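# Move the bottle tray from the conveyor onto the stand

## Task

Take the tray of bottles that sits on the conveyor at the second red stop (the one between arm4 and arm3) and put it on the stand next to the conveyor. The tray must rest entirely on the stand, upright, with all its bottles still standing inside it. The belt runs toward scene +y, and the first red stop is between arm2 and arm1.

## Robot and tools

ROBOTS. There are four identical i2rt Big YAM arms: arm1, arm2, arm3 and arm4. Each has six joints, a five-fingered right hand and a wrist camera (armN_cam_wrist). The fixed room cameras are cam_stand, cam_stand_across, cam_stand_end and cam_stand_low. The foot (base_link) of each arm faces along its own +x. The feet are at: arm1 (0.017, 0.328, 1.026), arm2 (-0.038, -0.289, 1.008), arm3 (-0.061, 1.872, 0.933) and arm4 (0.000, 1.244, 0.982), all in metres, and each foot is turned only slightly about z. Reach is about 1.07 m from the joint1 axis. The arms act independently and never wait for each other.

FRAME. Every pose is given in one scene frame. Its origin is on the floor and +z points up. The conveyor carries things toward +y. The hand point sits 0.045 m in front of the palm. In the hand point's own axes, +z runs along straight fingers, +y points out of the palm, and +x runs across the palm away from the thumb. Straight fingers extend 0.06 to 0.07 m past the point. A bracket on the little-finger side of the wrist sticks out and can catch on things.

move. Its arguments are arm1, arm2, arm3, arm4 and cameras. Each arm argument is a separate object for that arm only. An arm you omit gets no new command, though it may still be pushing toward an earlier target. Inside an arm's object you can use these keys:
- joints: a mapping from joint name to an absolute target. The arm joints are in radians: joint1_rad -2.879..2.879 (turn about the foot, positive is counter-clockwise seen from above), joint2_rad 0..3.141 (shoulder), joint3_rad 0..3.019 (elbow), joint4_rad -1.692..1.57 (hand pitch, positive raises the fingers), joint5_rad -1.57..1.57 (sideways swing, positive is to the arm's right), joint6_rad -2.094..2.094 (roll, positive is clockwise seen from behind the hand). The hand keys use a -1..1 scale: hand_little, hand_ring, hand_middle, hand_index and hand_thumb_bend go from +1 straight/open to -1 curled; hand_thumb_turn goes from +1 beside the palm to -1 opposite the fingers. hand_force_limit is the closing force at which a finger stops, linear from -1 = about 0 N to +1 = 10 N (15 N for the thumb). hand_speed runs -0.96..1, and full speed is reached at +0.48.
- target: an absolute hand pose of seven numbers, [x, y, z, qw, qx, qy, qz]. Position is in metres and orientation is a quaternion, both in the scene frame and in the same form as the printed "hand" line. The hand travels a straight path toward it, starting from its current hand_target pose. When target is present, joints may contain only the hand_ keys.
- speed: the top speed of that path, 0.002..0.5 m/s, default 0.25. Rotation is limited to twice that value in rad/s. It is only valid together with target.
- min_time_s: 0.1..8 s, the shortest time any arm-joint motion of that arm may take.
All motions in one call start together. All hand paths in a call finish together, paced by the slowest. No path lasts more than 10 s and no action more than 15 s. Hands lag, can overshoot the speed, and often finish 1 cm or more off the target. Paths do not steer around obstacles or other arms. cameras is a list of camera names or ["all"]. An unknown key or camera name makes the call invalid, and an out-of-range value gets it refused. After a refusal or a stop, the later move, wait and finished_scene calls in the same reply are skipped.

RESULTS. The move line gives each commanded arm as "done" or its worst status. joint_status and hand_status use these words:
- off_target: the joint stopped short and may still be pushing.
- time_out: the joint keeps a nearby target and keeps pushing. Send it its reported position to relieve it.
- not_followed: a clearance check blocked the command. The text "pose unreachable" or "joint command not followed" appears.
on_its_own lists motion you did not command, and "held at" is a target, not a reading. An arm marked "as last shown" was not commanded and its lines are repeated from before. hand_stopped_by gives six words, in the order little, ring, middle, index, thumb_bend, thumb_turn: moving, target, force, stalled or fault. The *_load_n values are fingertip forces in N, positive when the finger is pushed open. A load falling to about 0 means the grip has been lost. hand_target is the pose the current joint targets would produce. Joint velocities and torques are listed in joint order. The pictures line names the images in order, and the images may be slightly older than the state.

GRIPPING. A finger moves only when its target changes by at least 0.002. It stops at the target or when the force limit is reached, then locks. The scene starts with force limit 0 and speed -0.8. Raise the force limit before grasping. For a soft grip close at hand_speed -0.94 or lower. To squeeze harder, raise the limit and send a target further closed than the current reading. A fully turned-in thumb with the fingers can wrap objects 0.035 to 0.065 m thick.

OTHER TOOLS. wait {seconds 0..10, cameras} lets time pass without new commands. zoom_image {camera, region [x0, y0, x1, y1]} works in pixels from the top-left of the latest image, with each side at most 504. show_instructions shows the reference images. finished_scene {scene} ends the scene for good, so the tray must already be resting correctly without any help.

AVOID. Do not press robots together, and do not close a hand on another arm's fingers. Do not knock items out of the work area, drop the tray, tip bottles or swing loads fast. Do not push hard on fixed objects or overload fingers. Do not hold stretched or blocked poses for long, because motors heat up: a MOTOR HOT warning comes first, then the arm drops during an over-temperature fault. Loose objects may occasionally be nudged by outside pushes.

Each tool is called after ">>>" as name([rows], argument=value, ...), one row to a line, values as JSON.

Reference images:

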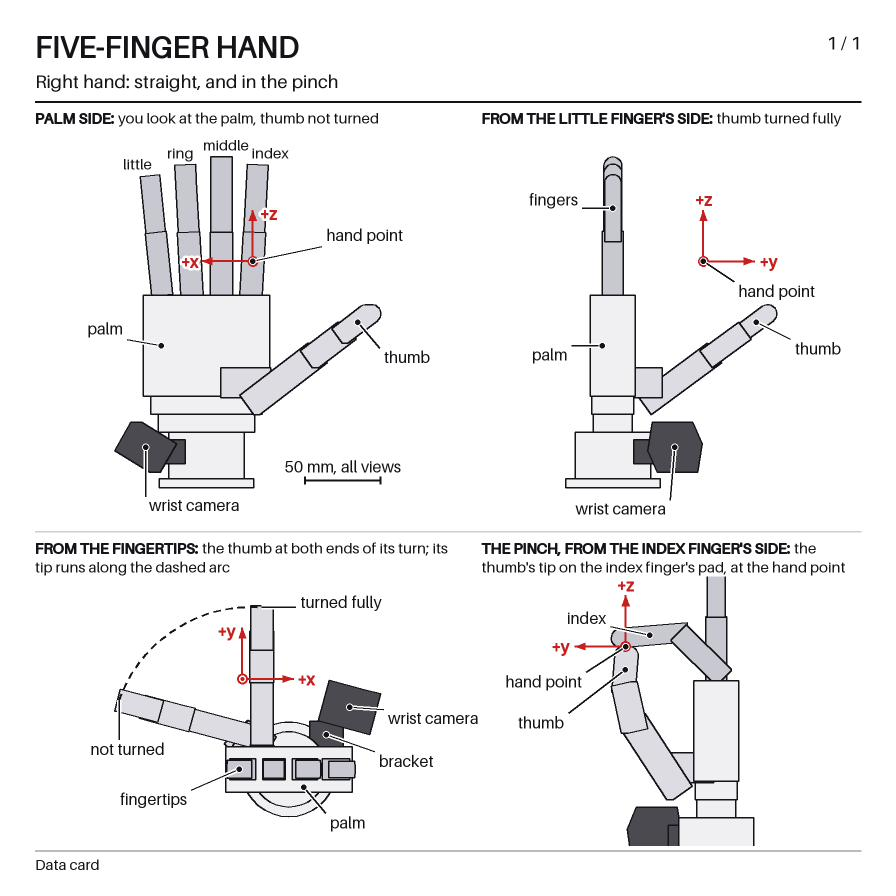

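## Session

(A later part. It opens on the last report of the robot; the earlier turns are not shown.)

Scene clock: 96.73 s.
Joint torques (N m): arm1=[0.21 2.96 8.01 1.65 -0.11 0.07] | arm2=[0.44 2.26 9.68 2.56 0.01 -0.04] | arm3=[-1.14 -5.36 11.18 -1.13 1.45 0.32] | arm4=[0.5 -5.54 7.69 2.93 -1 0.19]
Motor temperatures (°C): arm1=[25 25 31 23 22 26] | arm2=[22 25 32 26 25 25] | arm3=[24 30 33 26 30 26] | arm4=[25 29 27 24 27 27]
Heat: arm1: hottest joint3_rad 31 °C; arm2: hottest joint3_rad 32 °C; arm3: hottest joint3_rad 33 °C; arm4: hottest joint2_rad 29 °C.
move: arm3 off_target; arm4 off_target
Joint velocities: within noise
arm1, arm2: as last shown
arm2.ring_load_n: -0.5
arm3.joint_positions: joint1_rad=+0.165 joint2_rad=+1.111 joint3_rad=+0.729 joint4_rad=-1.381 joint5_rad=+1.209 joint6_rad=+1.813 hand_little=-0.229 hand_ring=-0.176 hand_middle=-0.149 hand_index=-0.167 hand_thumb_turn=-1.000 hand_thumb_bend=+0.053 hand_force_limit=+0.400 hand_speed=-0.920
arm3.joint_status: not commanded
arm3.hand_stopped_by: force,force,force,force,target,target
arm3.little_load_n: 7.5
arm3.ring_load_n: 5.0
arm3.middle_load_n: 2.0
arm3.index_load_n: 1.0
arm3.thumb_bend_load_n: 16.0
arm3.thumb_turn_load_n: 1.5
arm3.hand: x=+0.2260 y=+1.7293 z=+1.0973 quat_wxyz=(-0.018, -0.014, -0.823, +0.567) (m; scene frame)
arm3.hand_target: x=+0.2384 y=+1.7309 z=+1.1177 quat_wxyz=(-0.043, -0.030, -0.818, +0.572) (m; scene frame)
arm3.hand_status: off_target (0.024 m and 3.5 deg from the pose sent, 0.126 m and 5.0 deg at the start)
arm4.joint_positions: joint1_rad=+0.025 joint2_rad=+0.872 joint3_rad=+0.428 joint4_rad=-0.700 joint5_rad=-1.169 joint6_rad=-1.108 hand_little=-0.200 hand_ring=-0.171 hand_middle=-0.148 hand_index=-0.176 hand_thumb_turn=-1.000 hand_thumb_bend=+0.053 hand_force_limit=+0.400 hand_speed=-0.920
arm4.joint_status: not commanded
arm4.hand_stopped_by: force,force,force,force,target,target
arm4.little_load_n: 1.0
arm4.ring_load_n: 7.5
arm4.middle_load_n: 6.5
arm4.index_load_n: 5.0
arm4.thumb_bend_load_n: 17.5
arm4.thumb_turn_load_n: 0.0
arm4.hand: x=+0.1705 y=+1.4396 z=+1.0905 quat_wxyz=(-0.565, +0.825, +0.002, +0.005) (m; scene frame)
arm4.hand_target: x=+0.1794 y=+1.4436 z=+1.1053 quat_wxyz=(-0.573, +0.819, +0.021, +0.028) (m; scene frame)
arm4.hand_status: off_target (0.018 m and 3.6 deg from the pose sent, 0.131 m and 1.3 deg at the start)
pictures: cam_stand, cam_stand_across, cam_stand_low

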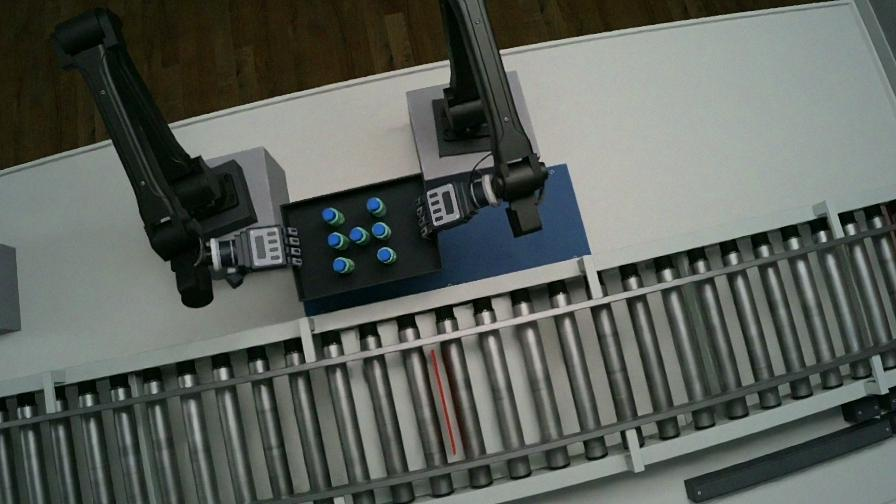

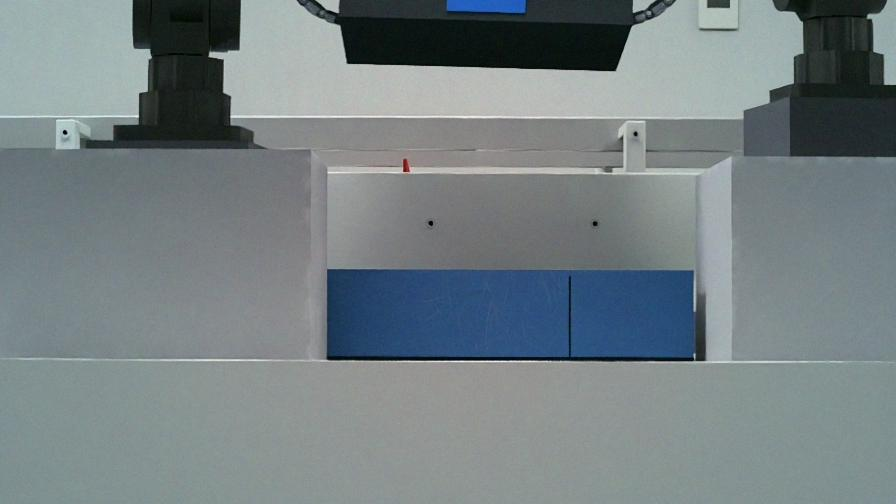

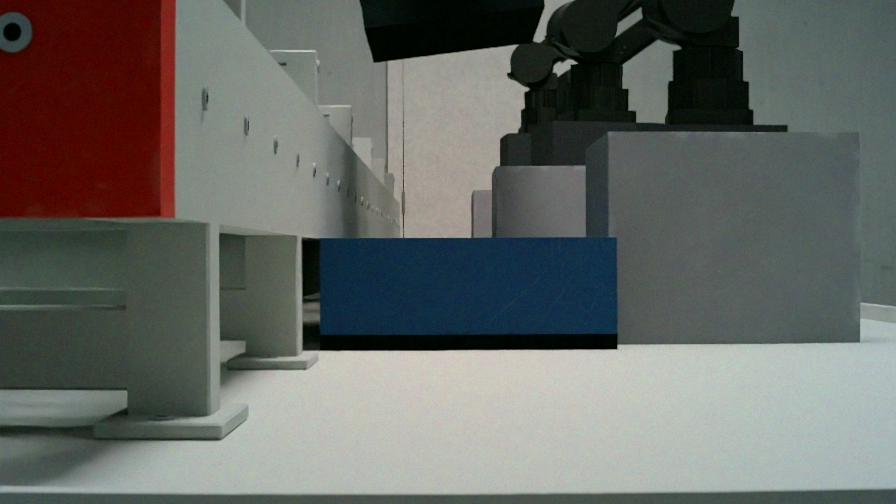

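>>> move(arm4={"target": [0.180, 1.444, 1.060, 0.5714, -0.8161, -0.0500, -0.0714], "speed": 0.06}, arm3={"target": [0.241, 1.732, 1.066, 0.0856, 0.0600, 0.8147, -0.5705], "speed": 0.06}, cameras=["cam_stand_across", "cam_stand", "cam_stand_low"])

>>> zoom_image(camera="cam_stand_low", region=[300, 0, 640, 140])

Scene clock: 99.90 s.
Joint torques (N m): arm1=[-0.09 3.08 8.2 1.63 -0.12 0.05] | arm2=[0.38 2.26 9.68 2.55 0 -0.04] | arm3=[-0.73 -5.19 8.64 0.32 1.36 0.31] | arm4=[0.56 -3.84 7.41 3.15 -0.95 0.1]
Motor temperatures (°C): arm1=[25 25 31 23 22 26] | arm2=[22 25 32 26 25 25] | arm3=[24 30 32 26 30 26] | arm4=[25 28 28 24 27 27]
Heat: arm1: hottest joint3_rad 31 °C; arm2: hottest joint3_rad 32 °C; arm3: hottest joint3_rad 32 °C; arm4: hottest joint2_rad 28 °C.
move: arm3 off_target; arm4 off_target
Joint velocities: within noise
arm1, arm2: as last shown
arm3.joint_positions: joint1_rad=+0.166 joint2_rad=+1.137 joint3_rad=+0.610 joint4_rad=-1.157 joint5_rad=+1.221 joint6_rad=+1.838 hand_little=-0.229 hand_ring=-0.176 hand_middle=-0.149 hand_index=-0.167 hand_thumb_turn=-1.000 hand_thumb_bend=+0.053 hand_force_limit=+0.400 hand_speed=-0.920
arm3.joint_status: not commanded
arm3.hand_stopped_by: force,force,force,force,target,target
arm3.little_load_n: 6.5
arm3.ring_load_n: 6.0
arm3.middle_load_n: 4.5
arm3.index_load_n: 2.5
arm3.thumb_bend_load_n: 14.5
arm3.thumb_turn_load_n: 1.0
arm3.hand: x=+0.2291 y=+1.7285 z=+1.0542 quat_wxyz=(-0.058, -0.046, -0.820, +0.567) (m; scene frame)
arm3.hand_target: x=+0.2407 y=+1.7320 z=+1.0662 quat_wxyz=(-0.086, -0.060, -0.815, +0.570) (m; scene frame)
arm3.hand_status: off_target (0.017 m and 3.6 deg from the pose sent, 0.035 m and 9.5 deg at the start)
arm4.joint_positions: joint1_rad=+0.036 joint2_rad=+0.871 joint3_rad=+0.297 joint4_rad=-0.447 joint5_rad=-1.146 joint6_rad=-1.098 hand_little=-0.200 hand_ring=-0.171 hand_middle=-0.148 hand_index=-0.176 hand_thumb_turn=-1.000 hand_thumb_bend=+0.053 hand_force_limit=+0.400 hand_speed=-0.920
arm4.joint_status: not commanded
arm4.hand_stopped_by: force,force,force,force,target,target
arm4.little_load_n: 0.0
arm4.ring_load_n: 5.5
arm4.middle_load_n: 4.5
arm4.index_load_n: 6.5
arm4.thumb_bend_load_n: 14.5
arm4.thumb_turn_load_n: 0.5
arm4.hand: x=+0.1695 y=+1.4390 z=+1.0488 quat_wxyz=(-0.565, +0.823, +0.033, +0.053) (m; scene frame)
arm4.hand_target: x=+0.1794 y=+1.4435 z=+1.0605 quat_wxyz=(-0.571, +0.816, +0.050, +0.071) (m; scene frame)
arm4.hand_status: off_target (0.016 m and 3.0 deg from the pose sent, 0.032 m and 9.5 deg at the start)
pictures: cam_stand, cam_stand_across, cam_stand_low

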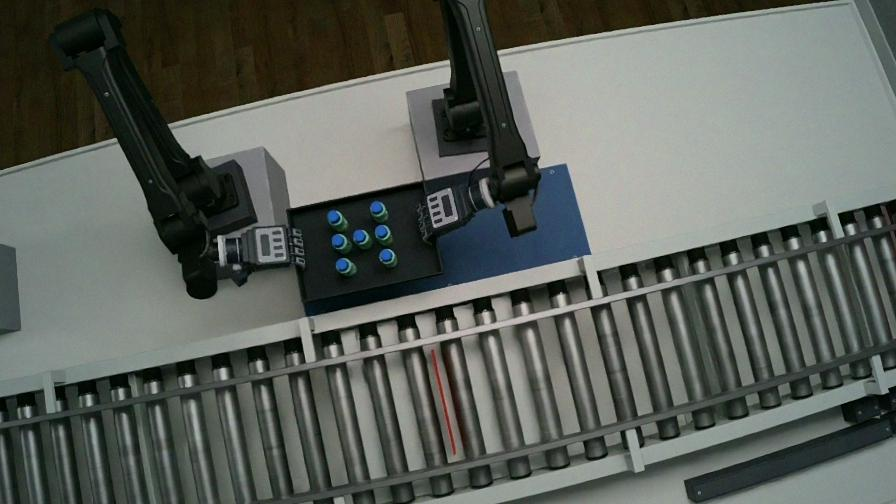

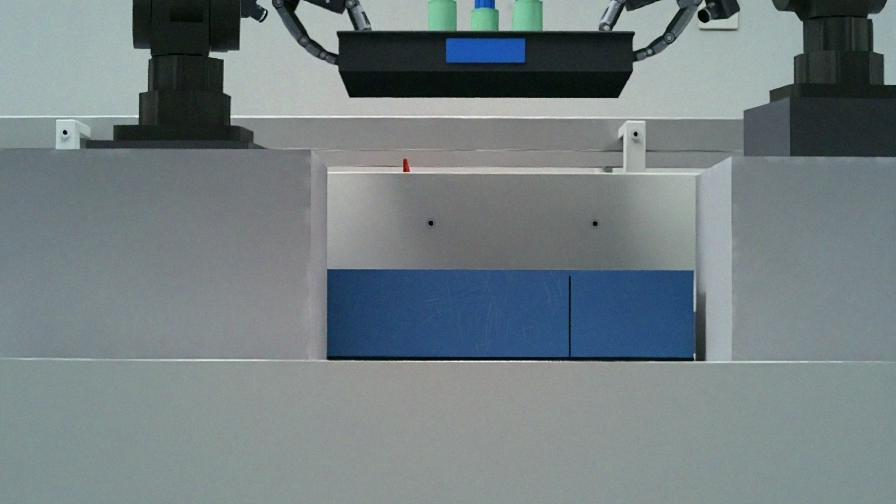

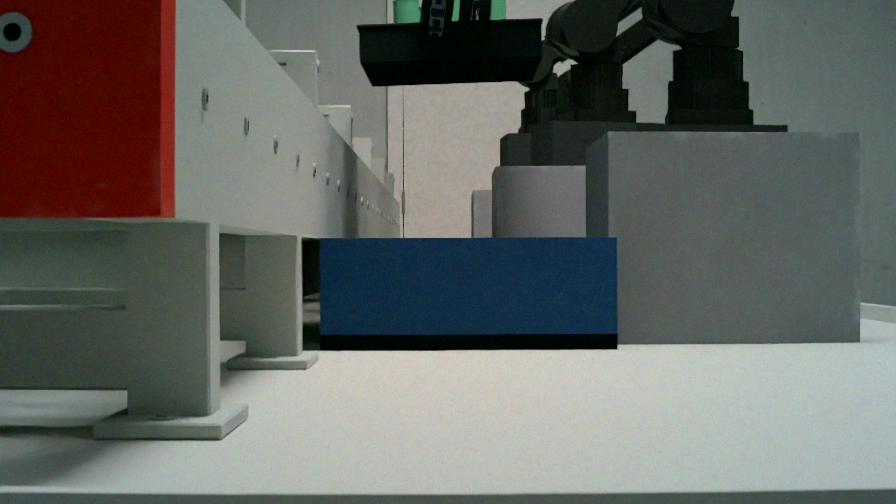

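Scaled by 1.482 from the camera's 896x504 image, which has a finer 1280x720 frame.

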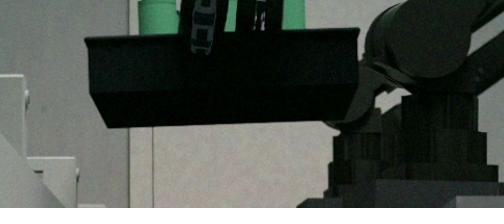

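>>> move(arm4={"target": [0.178, 1.444, 0.907, 0.5704, -0.8147, -0.0600, -0.0856], "speed": 0.08}, arm3={"target": [0.237, 1.732, 0.911, 0.0998, 0.0699, 0.8131, -0.5693], "speed": 0.08}, cameras=["cam_stand_across", "cam_stand_low", "cam_stand_end"])

>>> zoom_image(camera="cam_stand_low", region=[300, 120, 640, 260])

>>> zoom_image(camera="cam_stand_across", region=[310, 140, 680, 290])

Scene clock: 105.20 s.
Joint torques (N m): arm1=[0.5 2.43 8.02 1.65 -0.13 0.05] | arm2=[0.56 2.43 9.62 2.59 -0.01 -0.04] | arm3=[-0.91 -7 3.52 0.49 1.23 0.25] | arm4=[0.44 -8.23 0.62 3.32 -0.91 0.16]
Motor temperatures (°C): arm1=[25 25 31 23 22 26] | arm2=[22 25 32 26 25 25] | arm3=[24 30 32 26 29 26] | arm4=[25 28 27 24 27 27]
Heat: arm1: hottest joint3_rad 31 °C; arm2: hottest joint3_rad 32 °C; arm3: hottest joint3_rad 32 °C; arm4: hottest joint2_rad 28 °C.
move: arm3 off_target; arm4 off_target
Joint velocities: within noise
arm1, arm2: as last shown
arm2.ring_load_n: 0.0
arm3.joint_positions: joint1_rad=+0.167 joint2_rad=+1.571 joint3_rad=+0.413 joint4_rad=-0.470 joint5_rad=+1.228 joint6_rad=+1.838 hand_little=-0.229 hand_ring=-0.176 hand_middle=-0.149 hand_index=-0.167 hand_thumb_turn=-1.000 hand_thumb_bend=+0.054 hand_force_limit=+0.400 hand_speed=-0.920
arm3.joint_status: not commanded
arm3.hand_stopped_by: force,force,force,force,target,target
arm3.little_load_n: 6.0
arm3.ring_load_n: 6.5
arm3.middle_load_n: 6.0
arm3.index_load_n: 1.0
arm3.thumb_bend_load_n: 19.0
arm3.thumb_turn_load_n: 1.5
arm3.hand: x=+0.2303 y=+1.7296 z=+0.9056 quat_wxyz=(-0.082, -0.061, -0.818, +0.567) (m; scene frame)
arm3.hand_target: x=+0.2369 y=+1.7320 z=+0.9109 quat_wxyz=(-0.100, -0.070, -0.813, +0.569) (m; scene frame)
arm3.hand_status: off_target (0.009 m and 2.4 deg from the pose sent, 0.143 m and 5.6 deg at the start)
arm4.joint_positions: joint1_rad=+0.052 joint2_rad=+1.770 joint3_rad=+0.140 joint4_rad=+0.670 joint5_rad=-1.132 joint6_rad=-1.081 hand_little=-0.200 hand_ring=-0.171 hand_middle=-0.148 hand_index=-0.176 hand_thumb_turn=-1.000 hand_thumb_bend=+0.053 hand_force_limit=+0.400 hand_speed=-0.920
arm4.joint_status: not commanded
arm4.hand_stopped_by: force,force,force,force,target,target
arm4.little_load_n: 1.0
arm4.ring_load_n: 5.5
arm4.middle_load_n: 2.0
arm4.index_load_n: 6.0
arm4.thumb_bend_load_n: 11.5
arm4.thumb_turn_load_n: 1.0
arm4.hand: x=+0.1703 y=+1.4400 z=+0.9010 quat_wxyz=(-0.564, +0.821, +0.047, +0.071) (m; scene frame)
arm4.hand_target: x=+0.1778 y=+1.4439 z=+0.9070 quat_wxyz=(-0.570, +0.815, +0.060, +0.085) (m; scene frame)
arm4.hand_status: off_target (0.011 m and 2.4 deg from the pose sent, 0.142 m and 4.9 deg at the start)
pictures: cam_stand_across, cam_stand_end, cam_stand_low

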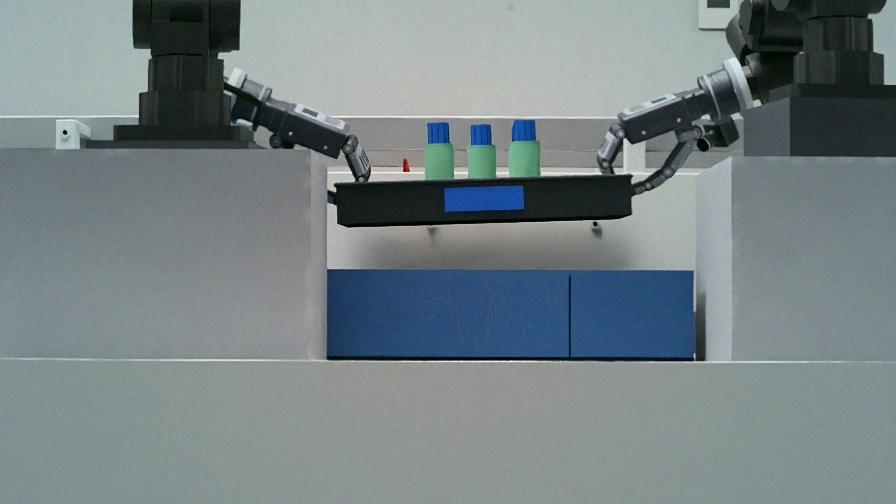

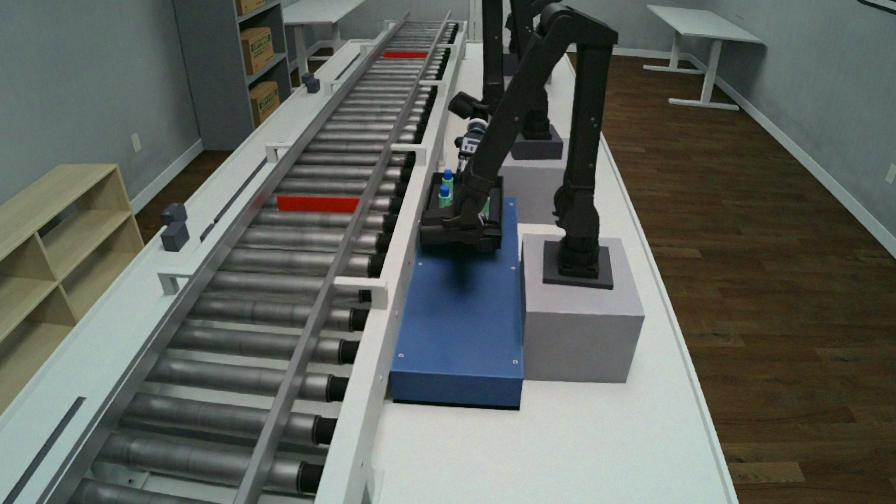

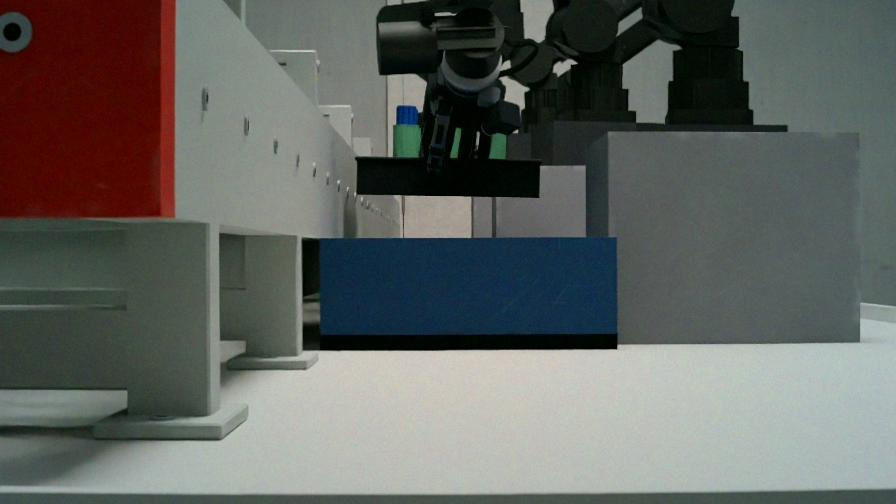

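Scaled by 1.482 from the camera's 896x504 image, which has a finer 1280x720 frame.

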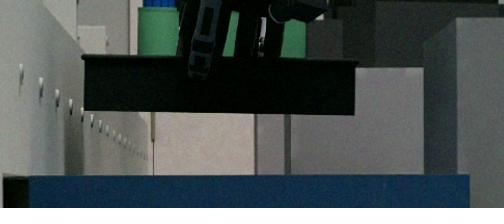

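Scaled by 1.362 from the camera's 896x504 image, which has a finer 1280x720 frame.

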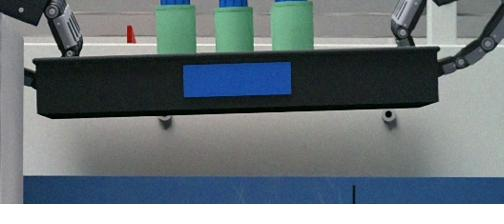

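>>> move(arm4={"target": [0.178, 1.444, 0.865, 0.5712, -0.8158, -0.0525, -0.0750], "speed": 0.05}, arm3={"target": [0.237, 1.732, 0.878, 0.0892, 0.0625, 0.8144, -0.5702], "speed": 0.05}, cameras=["cam_stand_across", "cam_stand_low"])

>>> zoom_image(camera="cam_stand_low", region=[300, 120, 640, 260])

>>> zoom_image(camera="cam_stand_across", region=[310, 140, 680, 290])

Scene clock: 107.97 s.
Joint torques (N m): arm1=[-0.56 2.2 7.94 1.54 -0.12 0.04] | arm2=[0.09 2.55 9.66 2.62 -0.01 -0.04] | arm3=[-1.14 -7.47 3.18 0.29 1.21 0.19] | arm4=[0.26 -9.88 -0.59 3.41 -1.04 0.15]
Motor temperatures (°C): arm1=[25 25 31 23 22 26] | arm2=[22 25 32 26 25 25] | arm3=[24 29 32 26 29 26] | arm4=[25 28 27 24 26 27]
Heat: arm1: hottest joint3_rad 31 °C; arm2: hottest joint3_rad 32 °C; arm3: hottest joint3_rad 32 °C; arm4: hottest joint2_rad 28 °C.
move: arm3 off_target; arm4 off_target
Joint velocities: within noise
arm1.joint_positions: joint1_rad=-0.131 joint2_rad=+0.608 joint3_rad=+1.374 joint4_rad=-1.281 joint5_rad=+0.054 joint6_rad=-1.362 hand_little=+1.000 hand_ring=+1.000 hand_middle=+1.000 hand_index=+1.000 hand_thumb_turn=+1.000 hand_thumb_bend=+1.000 hand_force_limit=+0.000 hand_speed=-0.800
arm1.joint_status: not commanded
arm1.hand_stopped_by: target,target,target,target,target,target
arm1.little_load_n: 0.0
arm1.ring_load_n: 0.0
arm1.middle_load_n: 0.0
arm1.index_load_n: 0.0
arm1.thumb_bend_load_n: 0.0
arm1.thumb_turn_load_n: 0.5
arm1.hand: x=+0.2479 y=+0.2466 z=+1.5244 quat_wxyz=(-0.015, +0.854, -0.133, +0.503) (m; scene frame)
arm1.hand_target: x=+0.2466 y=+0.2466 z=+1.5349 quat_wxyz=(-0.016, +0.848, -0.132, +0.513) (m; scene frame)
arm1.hand_status: not commanded
arm2.joint_positions: joint1_rad=-0.129 joint2_rad=+0.609 joint3_rad=+1.349 joint4_rad=-1.251 joint5_rad=-0.188 joint6_rad=-1.330 hand_little=+1.000 hand_ring=+1.000 hand_middle=+1.000 hand_index=+1.000 hand_thumb_turn=+1.000 hand_thumb_bend=+1.000 hand_force_limit=+0.000 hand_speed=-0.800
arm2.joint_status: not commanded
arm2.hand_stopped_by: target,target,target,target,target,target
arm2.little_load_n: 0.0
arm2.ring_load_n: 0.0
arm2.middle_load_n: 0.0
arm2.index_load_n: 0.0
arm2.thumb_bend_load_n: -0.5
arm2.thumb_turn_load_n: 0.0
arm2.hand: x=+0.1969 y=-0.3641 z=+1.4972 quat_wxyz=(-0.080, +0.843, -0.162, +0.507) (m; scene frame)
arm2.hand_target: x=+0.1958 y=-0.3638 z=+1.5088 quat_wxyz=(-0.079, +0.837, -0.159, +0.518) (m; scene frame)
arm2.hand_status: not commanded
arm3.joint_positions: joint1_rad=+0.167 joint2_rad=+1.713 joint3_rad=+0.410 joint4_rad=-0.349 joint5_rad=+1.226 joint6_rad=+1.838 hand_little=-0.229 hand_ring=-0.176 hand_middle=-0.149 hand_index=-0.167 hand_thumb_turn=-1.000 hand_thumb_bend=+0.054 hand_force_limit=+0.400 hand_speed=-0.920
arm3.joint_status: not commanded
arm3.hand_stopped_by: force,force,force,force,target,target
arm3.little_load_n: 7.5
arm3.ring_load_n: 6.0
arm3.middle_load_n: 3.0
arm3.index_load_n: 0.5
arm3.thumb_bend_load_n: 18.0
arm3.thumb_turn_load_n: 1.5
arm3.hand: x=+0.2266 y=+1.7297 z=+0.8726 quat_wxyz=(-0.072, -0.054, -0.818, +0.568) (m; scene frame)
arm3.hand_target: x=+0.2368 y=+1.7321 z=+0.8780 quat_wxyz=(-0.089, -0.062, -0.814, +0.570) (m; scene frame)
arm3.hand_status: off_target (0.012 m and 2.3 deg from the pose sent, 0.029 m and 1.0 deg at the start)
arm4.joint_positions: joint1_rad=+0.052 joint2_rad=+2.080 joint3_rad=+0.178 joint4_rad=+0.912 joint5_rad=-1.134 joint6_rad=-1.077 hand_little=-0.200 hand_ring=-0.171 hand_middle=-0.148 hand_index=-0.176 hand_thumb_turn=-1.000 hand_thumb_bend=+0.053 hand_force_limit=+0.400 hand_speed=-0.920
arm4.joint_status: not commanded
arm4.hand_stopped_by: force,force,force,force,target,target
arm4.little_load_n: 1.5
arm4.ring_load_n: 7.0
arm4.middle_load_n: 5.0
arm4.index_load_n: 6.0
arm4.thumb_bend_load_n: 13.5
arm4.thumb_turn_load_n: 1.0
arm4.hand: x=+0.1658 y=+1.4391 z=+0.8593 quat_wxyz=(-0.564, +0.823, +0.038, +0.058) (m; scene frame)
arm4.hand_target: x=+0.1776 y=+1.4437 z=+0.8650 quat_wxyz=(-0.571, +0.816, +0.053, +0.074) (m; scene frame)
arm4.hand_status: off_target (0.014 m and 2.8 deg from the pose sent, 0.037 m and 1.2 deg at the start)
pictures: cam_stand_across, cam_stand_low

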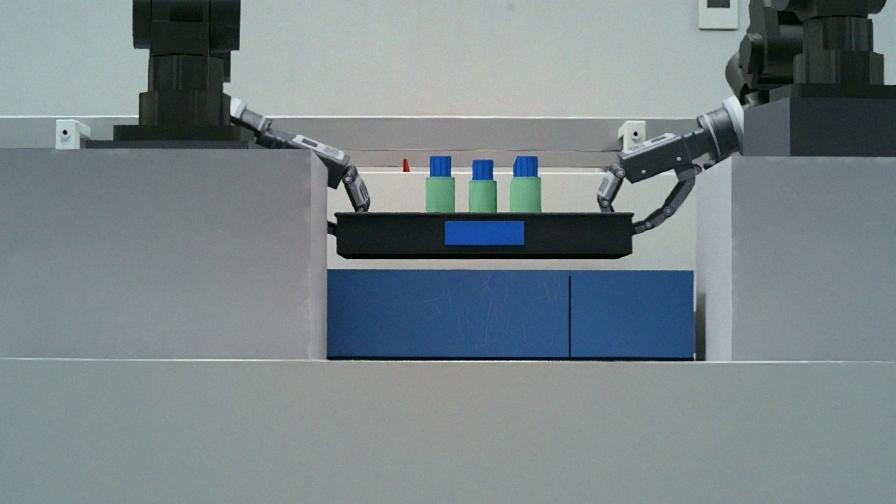

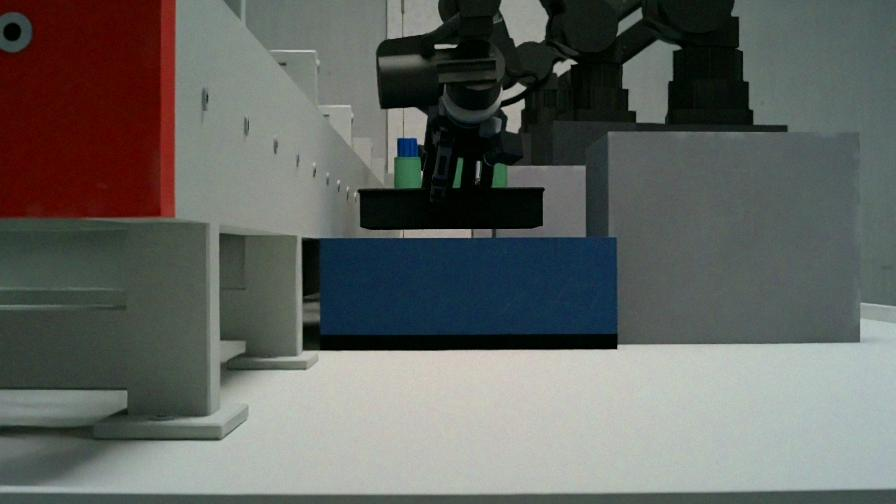

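Scaled by 1.482 from the camera's 896x504 image, which has a finer 1280x720 frame.

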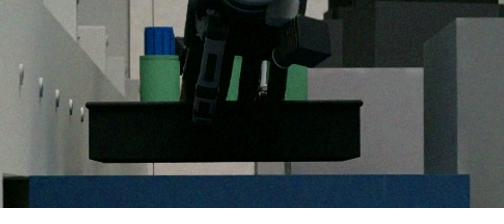

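Scaled by 1.362 from the camera's 896x504 image, which has a finer 1280x720 frame.

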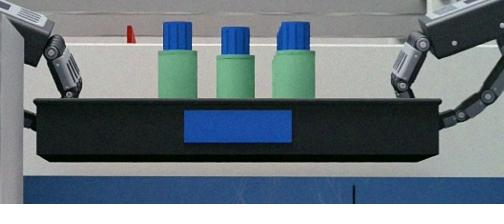

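>>> move(arm4={"target": [0.180, 1.444, 0.857, 0.5712, -0.8158, -0.0525, -0.0750], "speed": 0.03}, arm3={"target": [0.240, 1.732, 0.870, 0.0892, 0.0625, 0.8144, -0.5702], "speed": 0.03}, cameras=["cam_stand_across", "cam_stand_low"])

>>> zoom_image(camera="cam_stand_across", region=[310, 140, 680, 290])

>>> zoom_image(camera="cam_stand_low", region=[300, 120, 640, 260])

Scene clock: 112.43 s.
Joint torques (N m): arm1=[0.26 3.02 8.03 1.73 -0.12 0.02] | arm2=[0.21 2.02 9.61 2.61 0 -0.05] | arm3=[-1.2 -7.65 3.26 0.36 1.23 0.18] | arm4=[0.15 -10.11 -0.76 3.29 -1.06 0.11]
Motor temperatures (°C): arm1=[25 25 31 23 22 26] | arm2=[22 25 32 26 25 25] | arm3=[24 29 31 26 29 26] | arm4=[25 28 27 24 26 27]
Heat: arm1: hottest joint3_rad 31 °C; arm2: hottest joint3_rad 32 °C; arm3: hottest joint3_rad 31 °C; arm4: hottest joint2_rad 28 °C.
move: arm3 off_target; arm4 off_target
Joint velocities: within noise
arm1, arm2: as last shown
arm1.thumb_turn_load_n: 0.0
arm2.thumb_bend_load_n: 0.0
arm3.joint_positions: joint1_rad=+0.167 joint2_rad=+1.750 joint3_rad=+0.414 joint4_rad=-0.315 joint5_rad=+1.226 joint6_rad=+1.835 hand_little=-0.229 hand_ring=-0.176 hand_middle=-0.149 hand_index=-0.167 hand_thumb_turn=-1.000 hand_thumb_bend=+0.054 hand_force_limit=+0.400 hand_speed=-0.920
arm3.joint_status: not commanded
arm3.hand_stopped_by: force,force,force,force,target,target
arm3.little_load_n: 7.0
arm3.ring_load_n: 6.0
arm3.middle_load_n: 3.0
arm3.index_load_n: 0.0
arm3.thumb_bend_load_n: 18.5
arm3.thumb_turn_load_n: 1.5
arm3.hand: x=+0.2279 y=+1.7300 z=+0.8646 quat_wxyz=(-0.071, -0.053, -0.819, +0.568) (m; scene frame)
arm3.hand_target: x=+0.2398 y=+1.7321 z=+0.8700 quat_wxyz=(-0.089, -0.062, -0.814, +0.570) (m; scene frame)
arm3.hand_status: off_target (0.013 m and 2.4 deg from the pose sent, 0.014 m and 2.3 deg at the start)
arm4.joint_positions: joint1_rad=+0.052 joint2_rad=+2.129 joint3_rad=+0.192 joint4_rad=+0.944 joint5_rad=-1.135 joint6_rad=-1.077 hand_little=-0.200 hand_ring=-0.171 hand_middle=-0.148 hand_index=-0.176 hand_thumb_turn=-1.000 hand_thumb_bend=+0.053 hand_force_limit=+0.400 hand_speed=-0.920
arm4.joint_status: not commanded
arm4.hand_stopped_by: force,force,force,force,target,target
arm4.little_load_n: 1.0
arm4.ring_load_n: 6.5
arm4.middle_load_n: 4.5
arm4.index_load_n: 6.0
arm4.thumb_bend_load_n: 13.5
arm4.thumb_turn_load_n: 1.0
arm4.hand: x=+0.1670 y=+1.4393 z=+0.8517 quat_wxyz=(-0.564, +0.823, +0.038, +0.057) (m; scene frame)
arm4.hand_target: x=+0.1797 y=+1.4437 z=+0.8571 quat_wxyz=(-0.571, +0.816, +0.053, +0.075) (m; scene frame)
arm4.hand_status: off_target (0.015 m and 3.0 deg from the pose sent, 0.015 m and 2.8 deg at the start)
pictures: cam_stand_across, cam_stand_low

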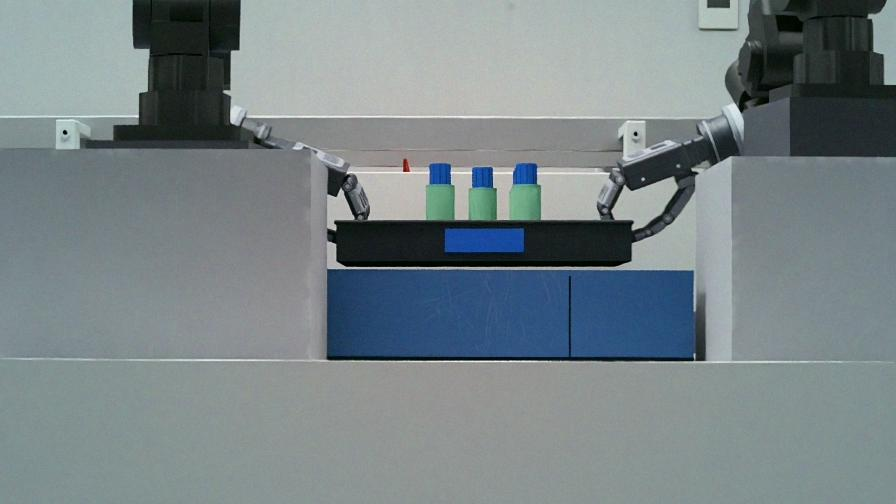

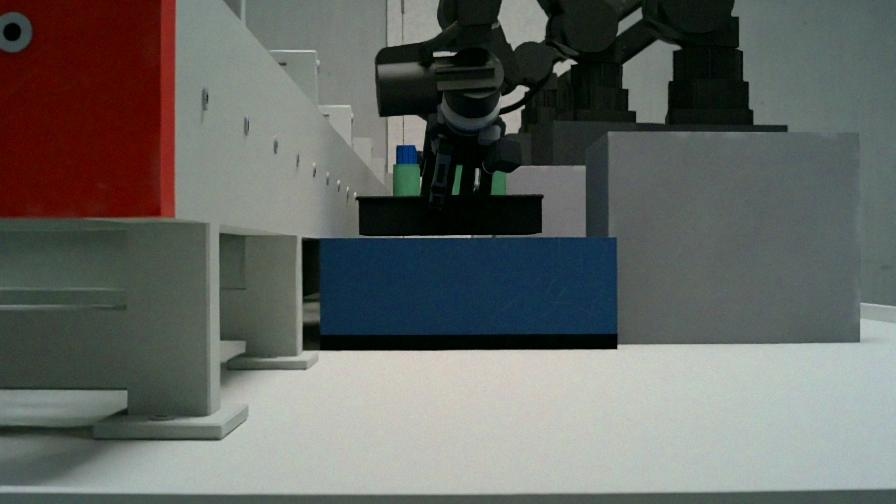

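Scaled by 1.362 from the camera's 896x504 image, which has a finer 1280x720 frame.

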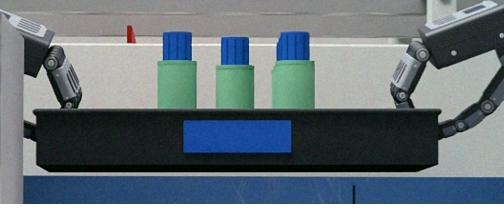

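Scaled by 1.482 from the camera's 896x504 image, which has a finer 1280x720 frame.

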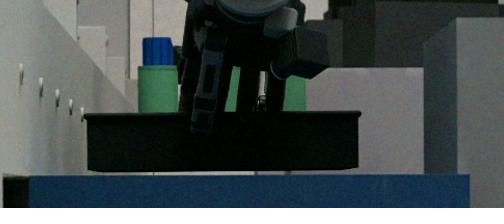

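>>> move(arm4={"target": [0.180, 1.444, 0.852, 0.5712, -0.8158, -0.0525, -0.0750], "speed": 0.03}, arm3={"target": [0.240, 1.732, 0.865, 0.0892, 0.0625, 0.8144, -0.5702], "speed": 0.03}, cameras=["cam_stand_across", "cam_stand_low"])

>>> zoom_image(camera="cam_stand_across", region=[310, 140, 680, 290])

>>> zoom_image(camera="cam_stand_low", region=[300, 120, 640, 260])

Scene clock: 115.20 s.
Joint torques (N m): arm1=[0.38 2.61 8.06 1.48 -0.09 0.04] | arm2=[0.62 2.37 9.65 2.48 -0.01 -0.06] | arm3=[-1.2 -7.71 3.1 0.31 1.23 0.18] | arm4=[0.15 -10.34 -0.95 3.43 -1.04 0.11]
Motor temperatures (°C): arm1=[25 25 31 23 22 26] | arm2=[22 25 32 26 25 25] | arm3=[24 29 31 26 29 26] | arm4=[25 27 27 24 26 27]
Heat: arm1: hottest joint3_rad 31 °C; arm2: hottest joint3_rad 32 °C; arm3: hottest joint3_rad 31 °C; arm4: hottest joint2_rad 27 °C.
move: arm3 off_target; arm4 off_target
Joint velocities: within noise
arm1, arm2: as last shown
arm1.middle_load_n: -0.5
arm3.joint_positions: joint1_rad=+0.167 joint2_rad=+1.772 joint3_rad=+0.414 joint4_rad=-0.293 joint5_rad=+1.226 joint6_rad=+1.834 hand_little=-0.229 hand_ring=-0.176 hand_middle=-0.149 hand_index=-0.167 hand_thumb_turn=-1.000 hand_thumb_bend=+0.054 hand_force_limit=+0.400 hand_speed=-0.920
arm3.joint_status: not commanded
arm3.hand_stopped_by: force,force,force,force,target,target
arm3.little_load_n: 7.0
arm3.ring_load_n: 6.0
arm3.middle_load_n: 3.0
arm3.index_load_n: 0.5
arm3.thumb_bend_load_n: 18.5
arm3.thumb_turn_load_n: 1.5
arm3.hand: x=+0.2277 y=+1.7300 z=+0.8598 quat_wxyz=(-0.071, -0.053, -0.819, +0.568) (m; scene frame)
arm3.hand_target: x=+0.2398 y=+1.7321 z=+0.8651 quat_wxyz=(-0.089, -0.062, -0.814, +0.570) (m; scene frame)
arm3.hand_status: off_target (0.013 m and 2.4 deg from the pose sent, 0.012 m and 2.4 deg at the start)
arm4.joint_positions: joint1_rad=+0.052 joint2_rad=+2.162 joint3_rad=+0.199 joint4_rad=+0.970 joint5_rad=-1.135 joint6_rad=-1.077 hand_little=-0.200 hand_ring=-0.171 hand_middle=-0.148 hand_index=-0.176 hand_thumb_turn=-1.000 hand_thumb_bend=+0.053 hand_force_limit=+0.400 hand_speed=-0.920
arm4.joint_status: not commanded
arm4.hand_stopped_by: force,force,force,force,target,target
arm4.little_load_n: 1.5
arm4.ring_load_n: 7.0
arm4.middle_load_n: 5.0
arm4.index_load_n: 5.5
arm4.thumb_bend_load_n: 13.5
arm4.thumb_turn_load_n: 1.0
arm4.hand: x=+0.1670 y=+1.4394 z=+0.8467 quat_wxyz=(-0.564, +0.823, +0.038, +0.056) (m; scene frame)
arm4.hand_target: x=+0.1797 y=+1.4437 z=+0.8520 quat_wxyz=(-0.571, +0.816, +0.053, +0.075) (m; scene frame)
arm4.hand_status: off_target (0.015 m and 3.0 deg from the pose sent, 0.014 m and 3.0 deg at the start)
pictures: cam_stand_across, cam_stand_low

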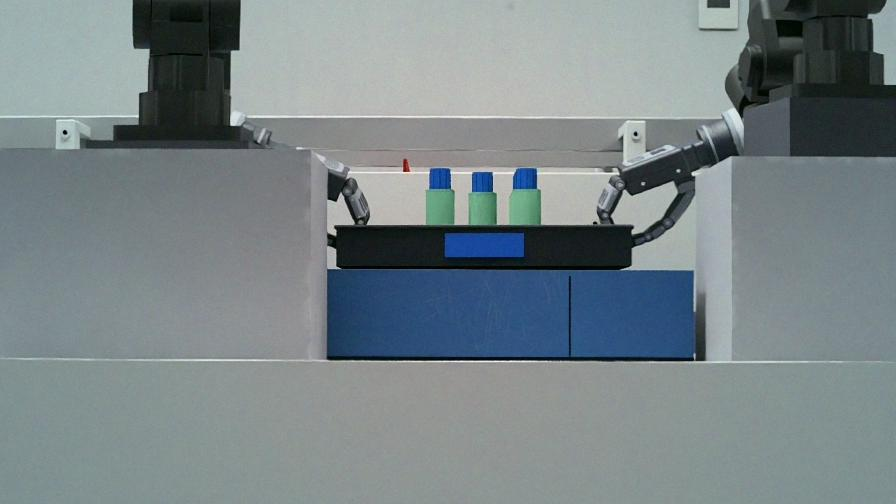

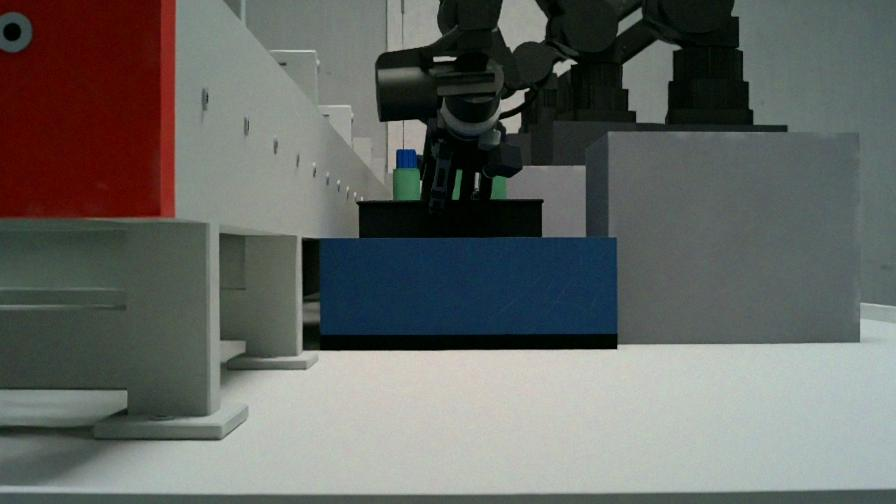

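Scaled by 1.362 from the camera's 896x504 image, which has a finer 1280x720 frame.

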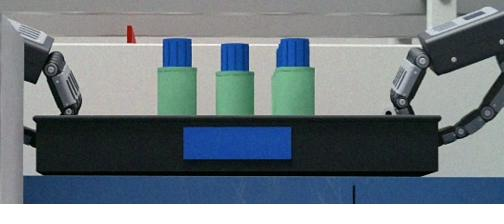

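Scaled by 1.482 from the camera's 896x504 image, which has a finer 1280x720 frame.

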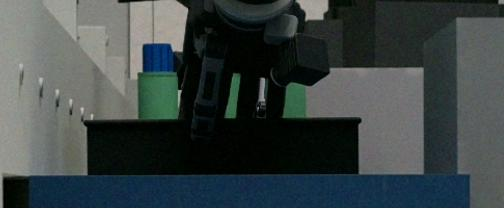

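>>> move(arm4={"target": [0.180, 1.444, 0.848, 0.5712, -0.8158, -0.0525, -0.0750], "speed": 0.03}, arm3={"target": [0.240, 1.732, 0.861, 0.0892, 0.0625, 0.8144, -0.5702], "speed": 0.03}, cameras=["cam_stand_across", "cam_stand_low"])

>>> zoom_image(camera="cam_stand_across", region=[310, 140, 680, 290])

>>> zoom_image(camera="cam_stand_low", region=[300, 120, 640, 260])

Scene clock: 116.93 s.
Joint torques (N m): arm1=[0.5 2.96 8.03 1.47 -0.11 0.01] | arm2=[0.32 2.43 9.65 2.63 -0.01 -0.05] | arm3=[-1.26 -7.65 2.86 0.36 1.24 0.18] | arm4=[0.09 -10.29 -1.09 3.25 -1.02 0.12]
Motor temperatures (°C): arm1=[25 25 31 23 22 26] | arm2=[22 25 32 26 25 25] | arm3=[24 29 31 26 29 26] | arm4=[25 27 27 24 26 27]
Heat: arm1: hottest joint3_rad 31 °C; arm2: hottest joint3_rad 32 °C; arm3: hottest joint3_rad 31 °C; arm4: hottest joint2_rad 27 °C.
move: arm3 off_target; arm4 off_target
Joint velocities: within noise
arm1, arm2: as last shown
arm1.middle_load_n: 0.0
arm3.joint_positions: joint1_rad=+0.167 joint2_rad=+1.787 joint3_rad=+0.416 joint4_rad=-0.277 joint5_rad=+1.226 joint6_rad=+1.834 hand_little=-0.229 hand_ring=-0.176 hand_middle=-0.149 hand_index=-0.167 hand_thumb_turn=-1.000 hand_thumb_bend=+0.054 hand_force_limit=+0.400 hand_speed=-0.920
arm3.joint_status: not commanded
arm3.hand_stopped_by: force,force,force,force,target,target
arm3.little_load_n: 7.5
arm3.ring_load_n: 5.5
arm3.middle_load_n: 3.0
arm3.index_load_n: 0.5
arm3.thumb_bend_load_n: 18.0
arm3.thumb_turn_load_n: 1.5
arm3.hand: x=+0.2285 y=+1.7301 z=+0.8565 quat_wxyz=(-0.072, -0.053, -0.819, +0.567) (m; scene frame)
arm3.hand_target: x=+0.2397 y=+1.7321 z=+0.8610 quat_wxyz=(-0.089, -0.062, -0.814, +0.570) (m; scene frame)
arm3.hand_status: off_target (0.012 m and 2.3 deg from the pose sent, 0.013 m and 2.4 deg at the start)
arm4.joint_positions: joint1_rad=+0.052 joint2_rad=+2.188 joint3_rad=+0.205 joint4_rad=+0.992 joint5_rad=-1.136 joint6_rad=-1.077 hand_little=-0.200 hand_ring=-0.171 hand_middle=-0.148 hand_index=-0.176 hand_thumb_turn=-1.000 hand_thumb_bend=+0.053 hand_force_limit=+0.400 hand_speed=-0.920
arm4.joint_status: not commanded
arm4.hand_stopped_by: force,force,force,force,target,target
arm4.little_load_n: 1.0
arm4.ring_load_n: 6.5
arm4.middle_load_n: 4.5
arm4.index_load_n: 6.0
arm4.thumb_bend_load_n: 14.0
arm4.thumb_turn_load_n: 1.0
arm4.hand: x=+0.1675 y=+1.4395 z=+0.8429 quat_wxyz=(-0.564, +0.823, +0.038, +0.057) (m; scene frame)
arm4.hand_target: x=+0.1797 y=+1.4437 z=+0.8480 quat_wxyz=(-0.571, +0.816, +0.053, +0.074) (m; scene frame)
arm4.hand_status: off_target (0.014 m and 2.9 deg from the pose sent, 0.014 m and 3.0 deg at the start)
pictures: cam_stand_across, cam_stand_low

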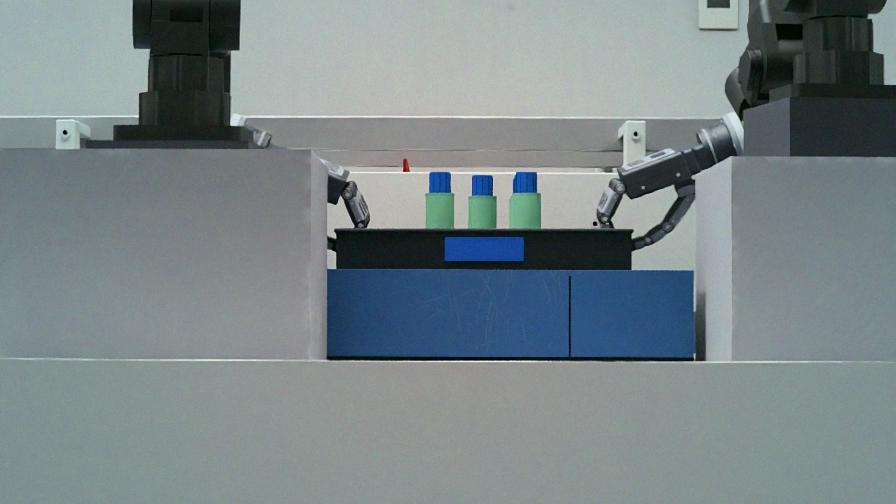

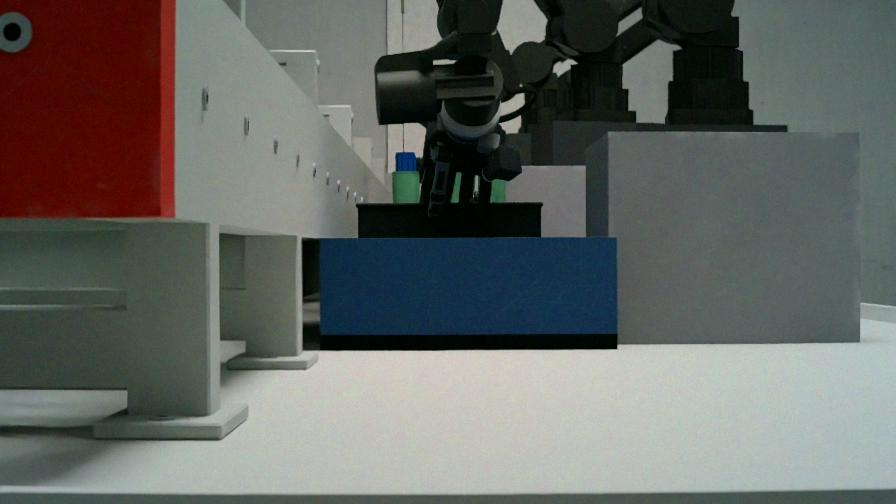

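Scaled by 1.362 from the camera's 896x504 image, which has a finer 1280x720 frame.

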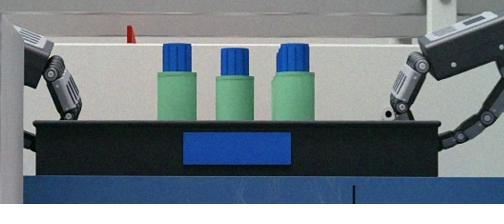

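Scaled by 1.482 from the camera's 896x504 image, which has a finer 1280x720 frame.

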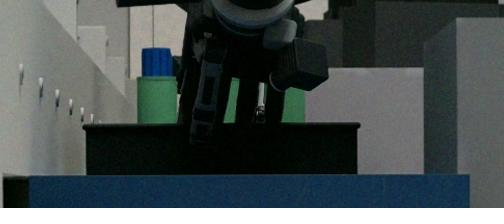

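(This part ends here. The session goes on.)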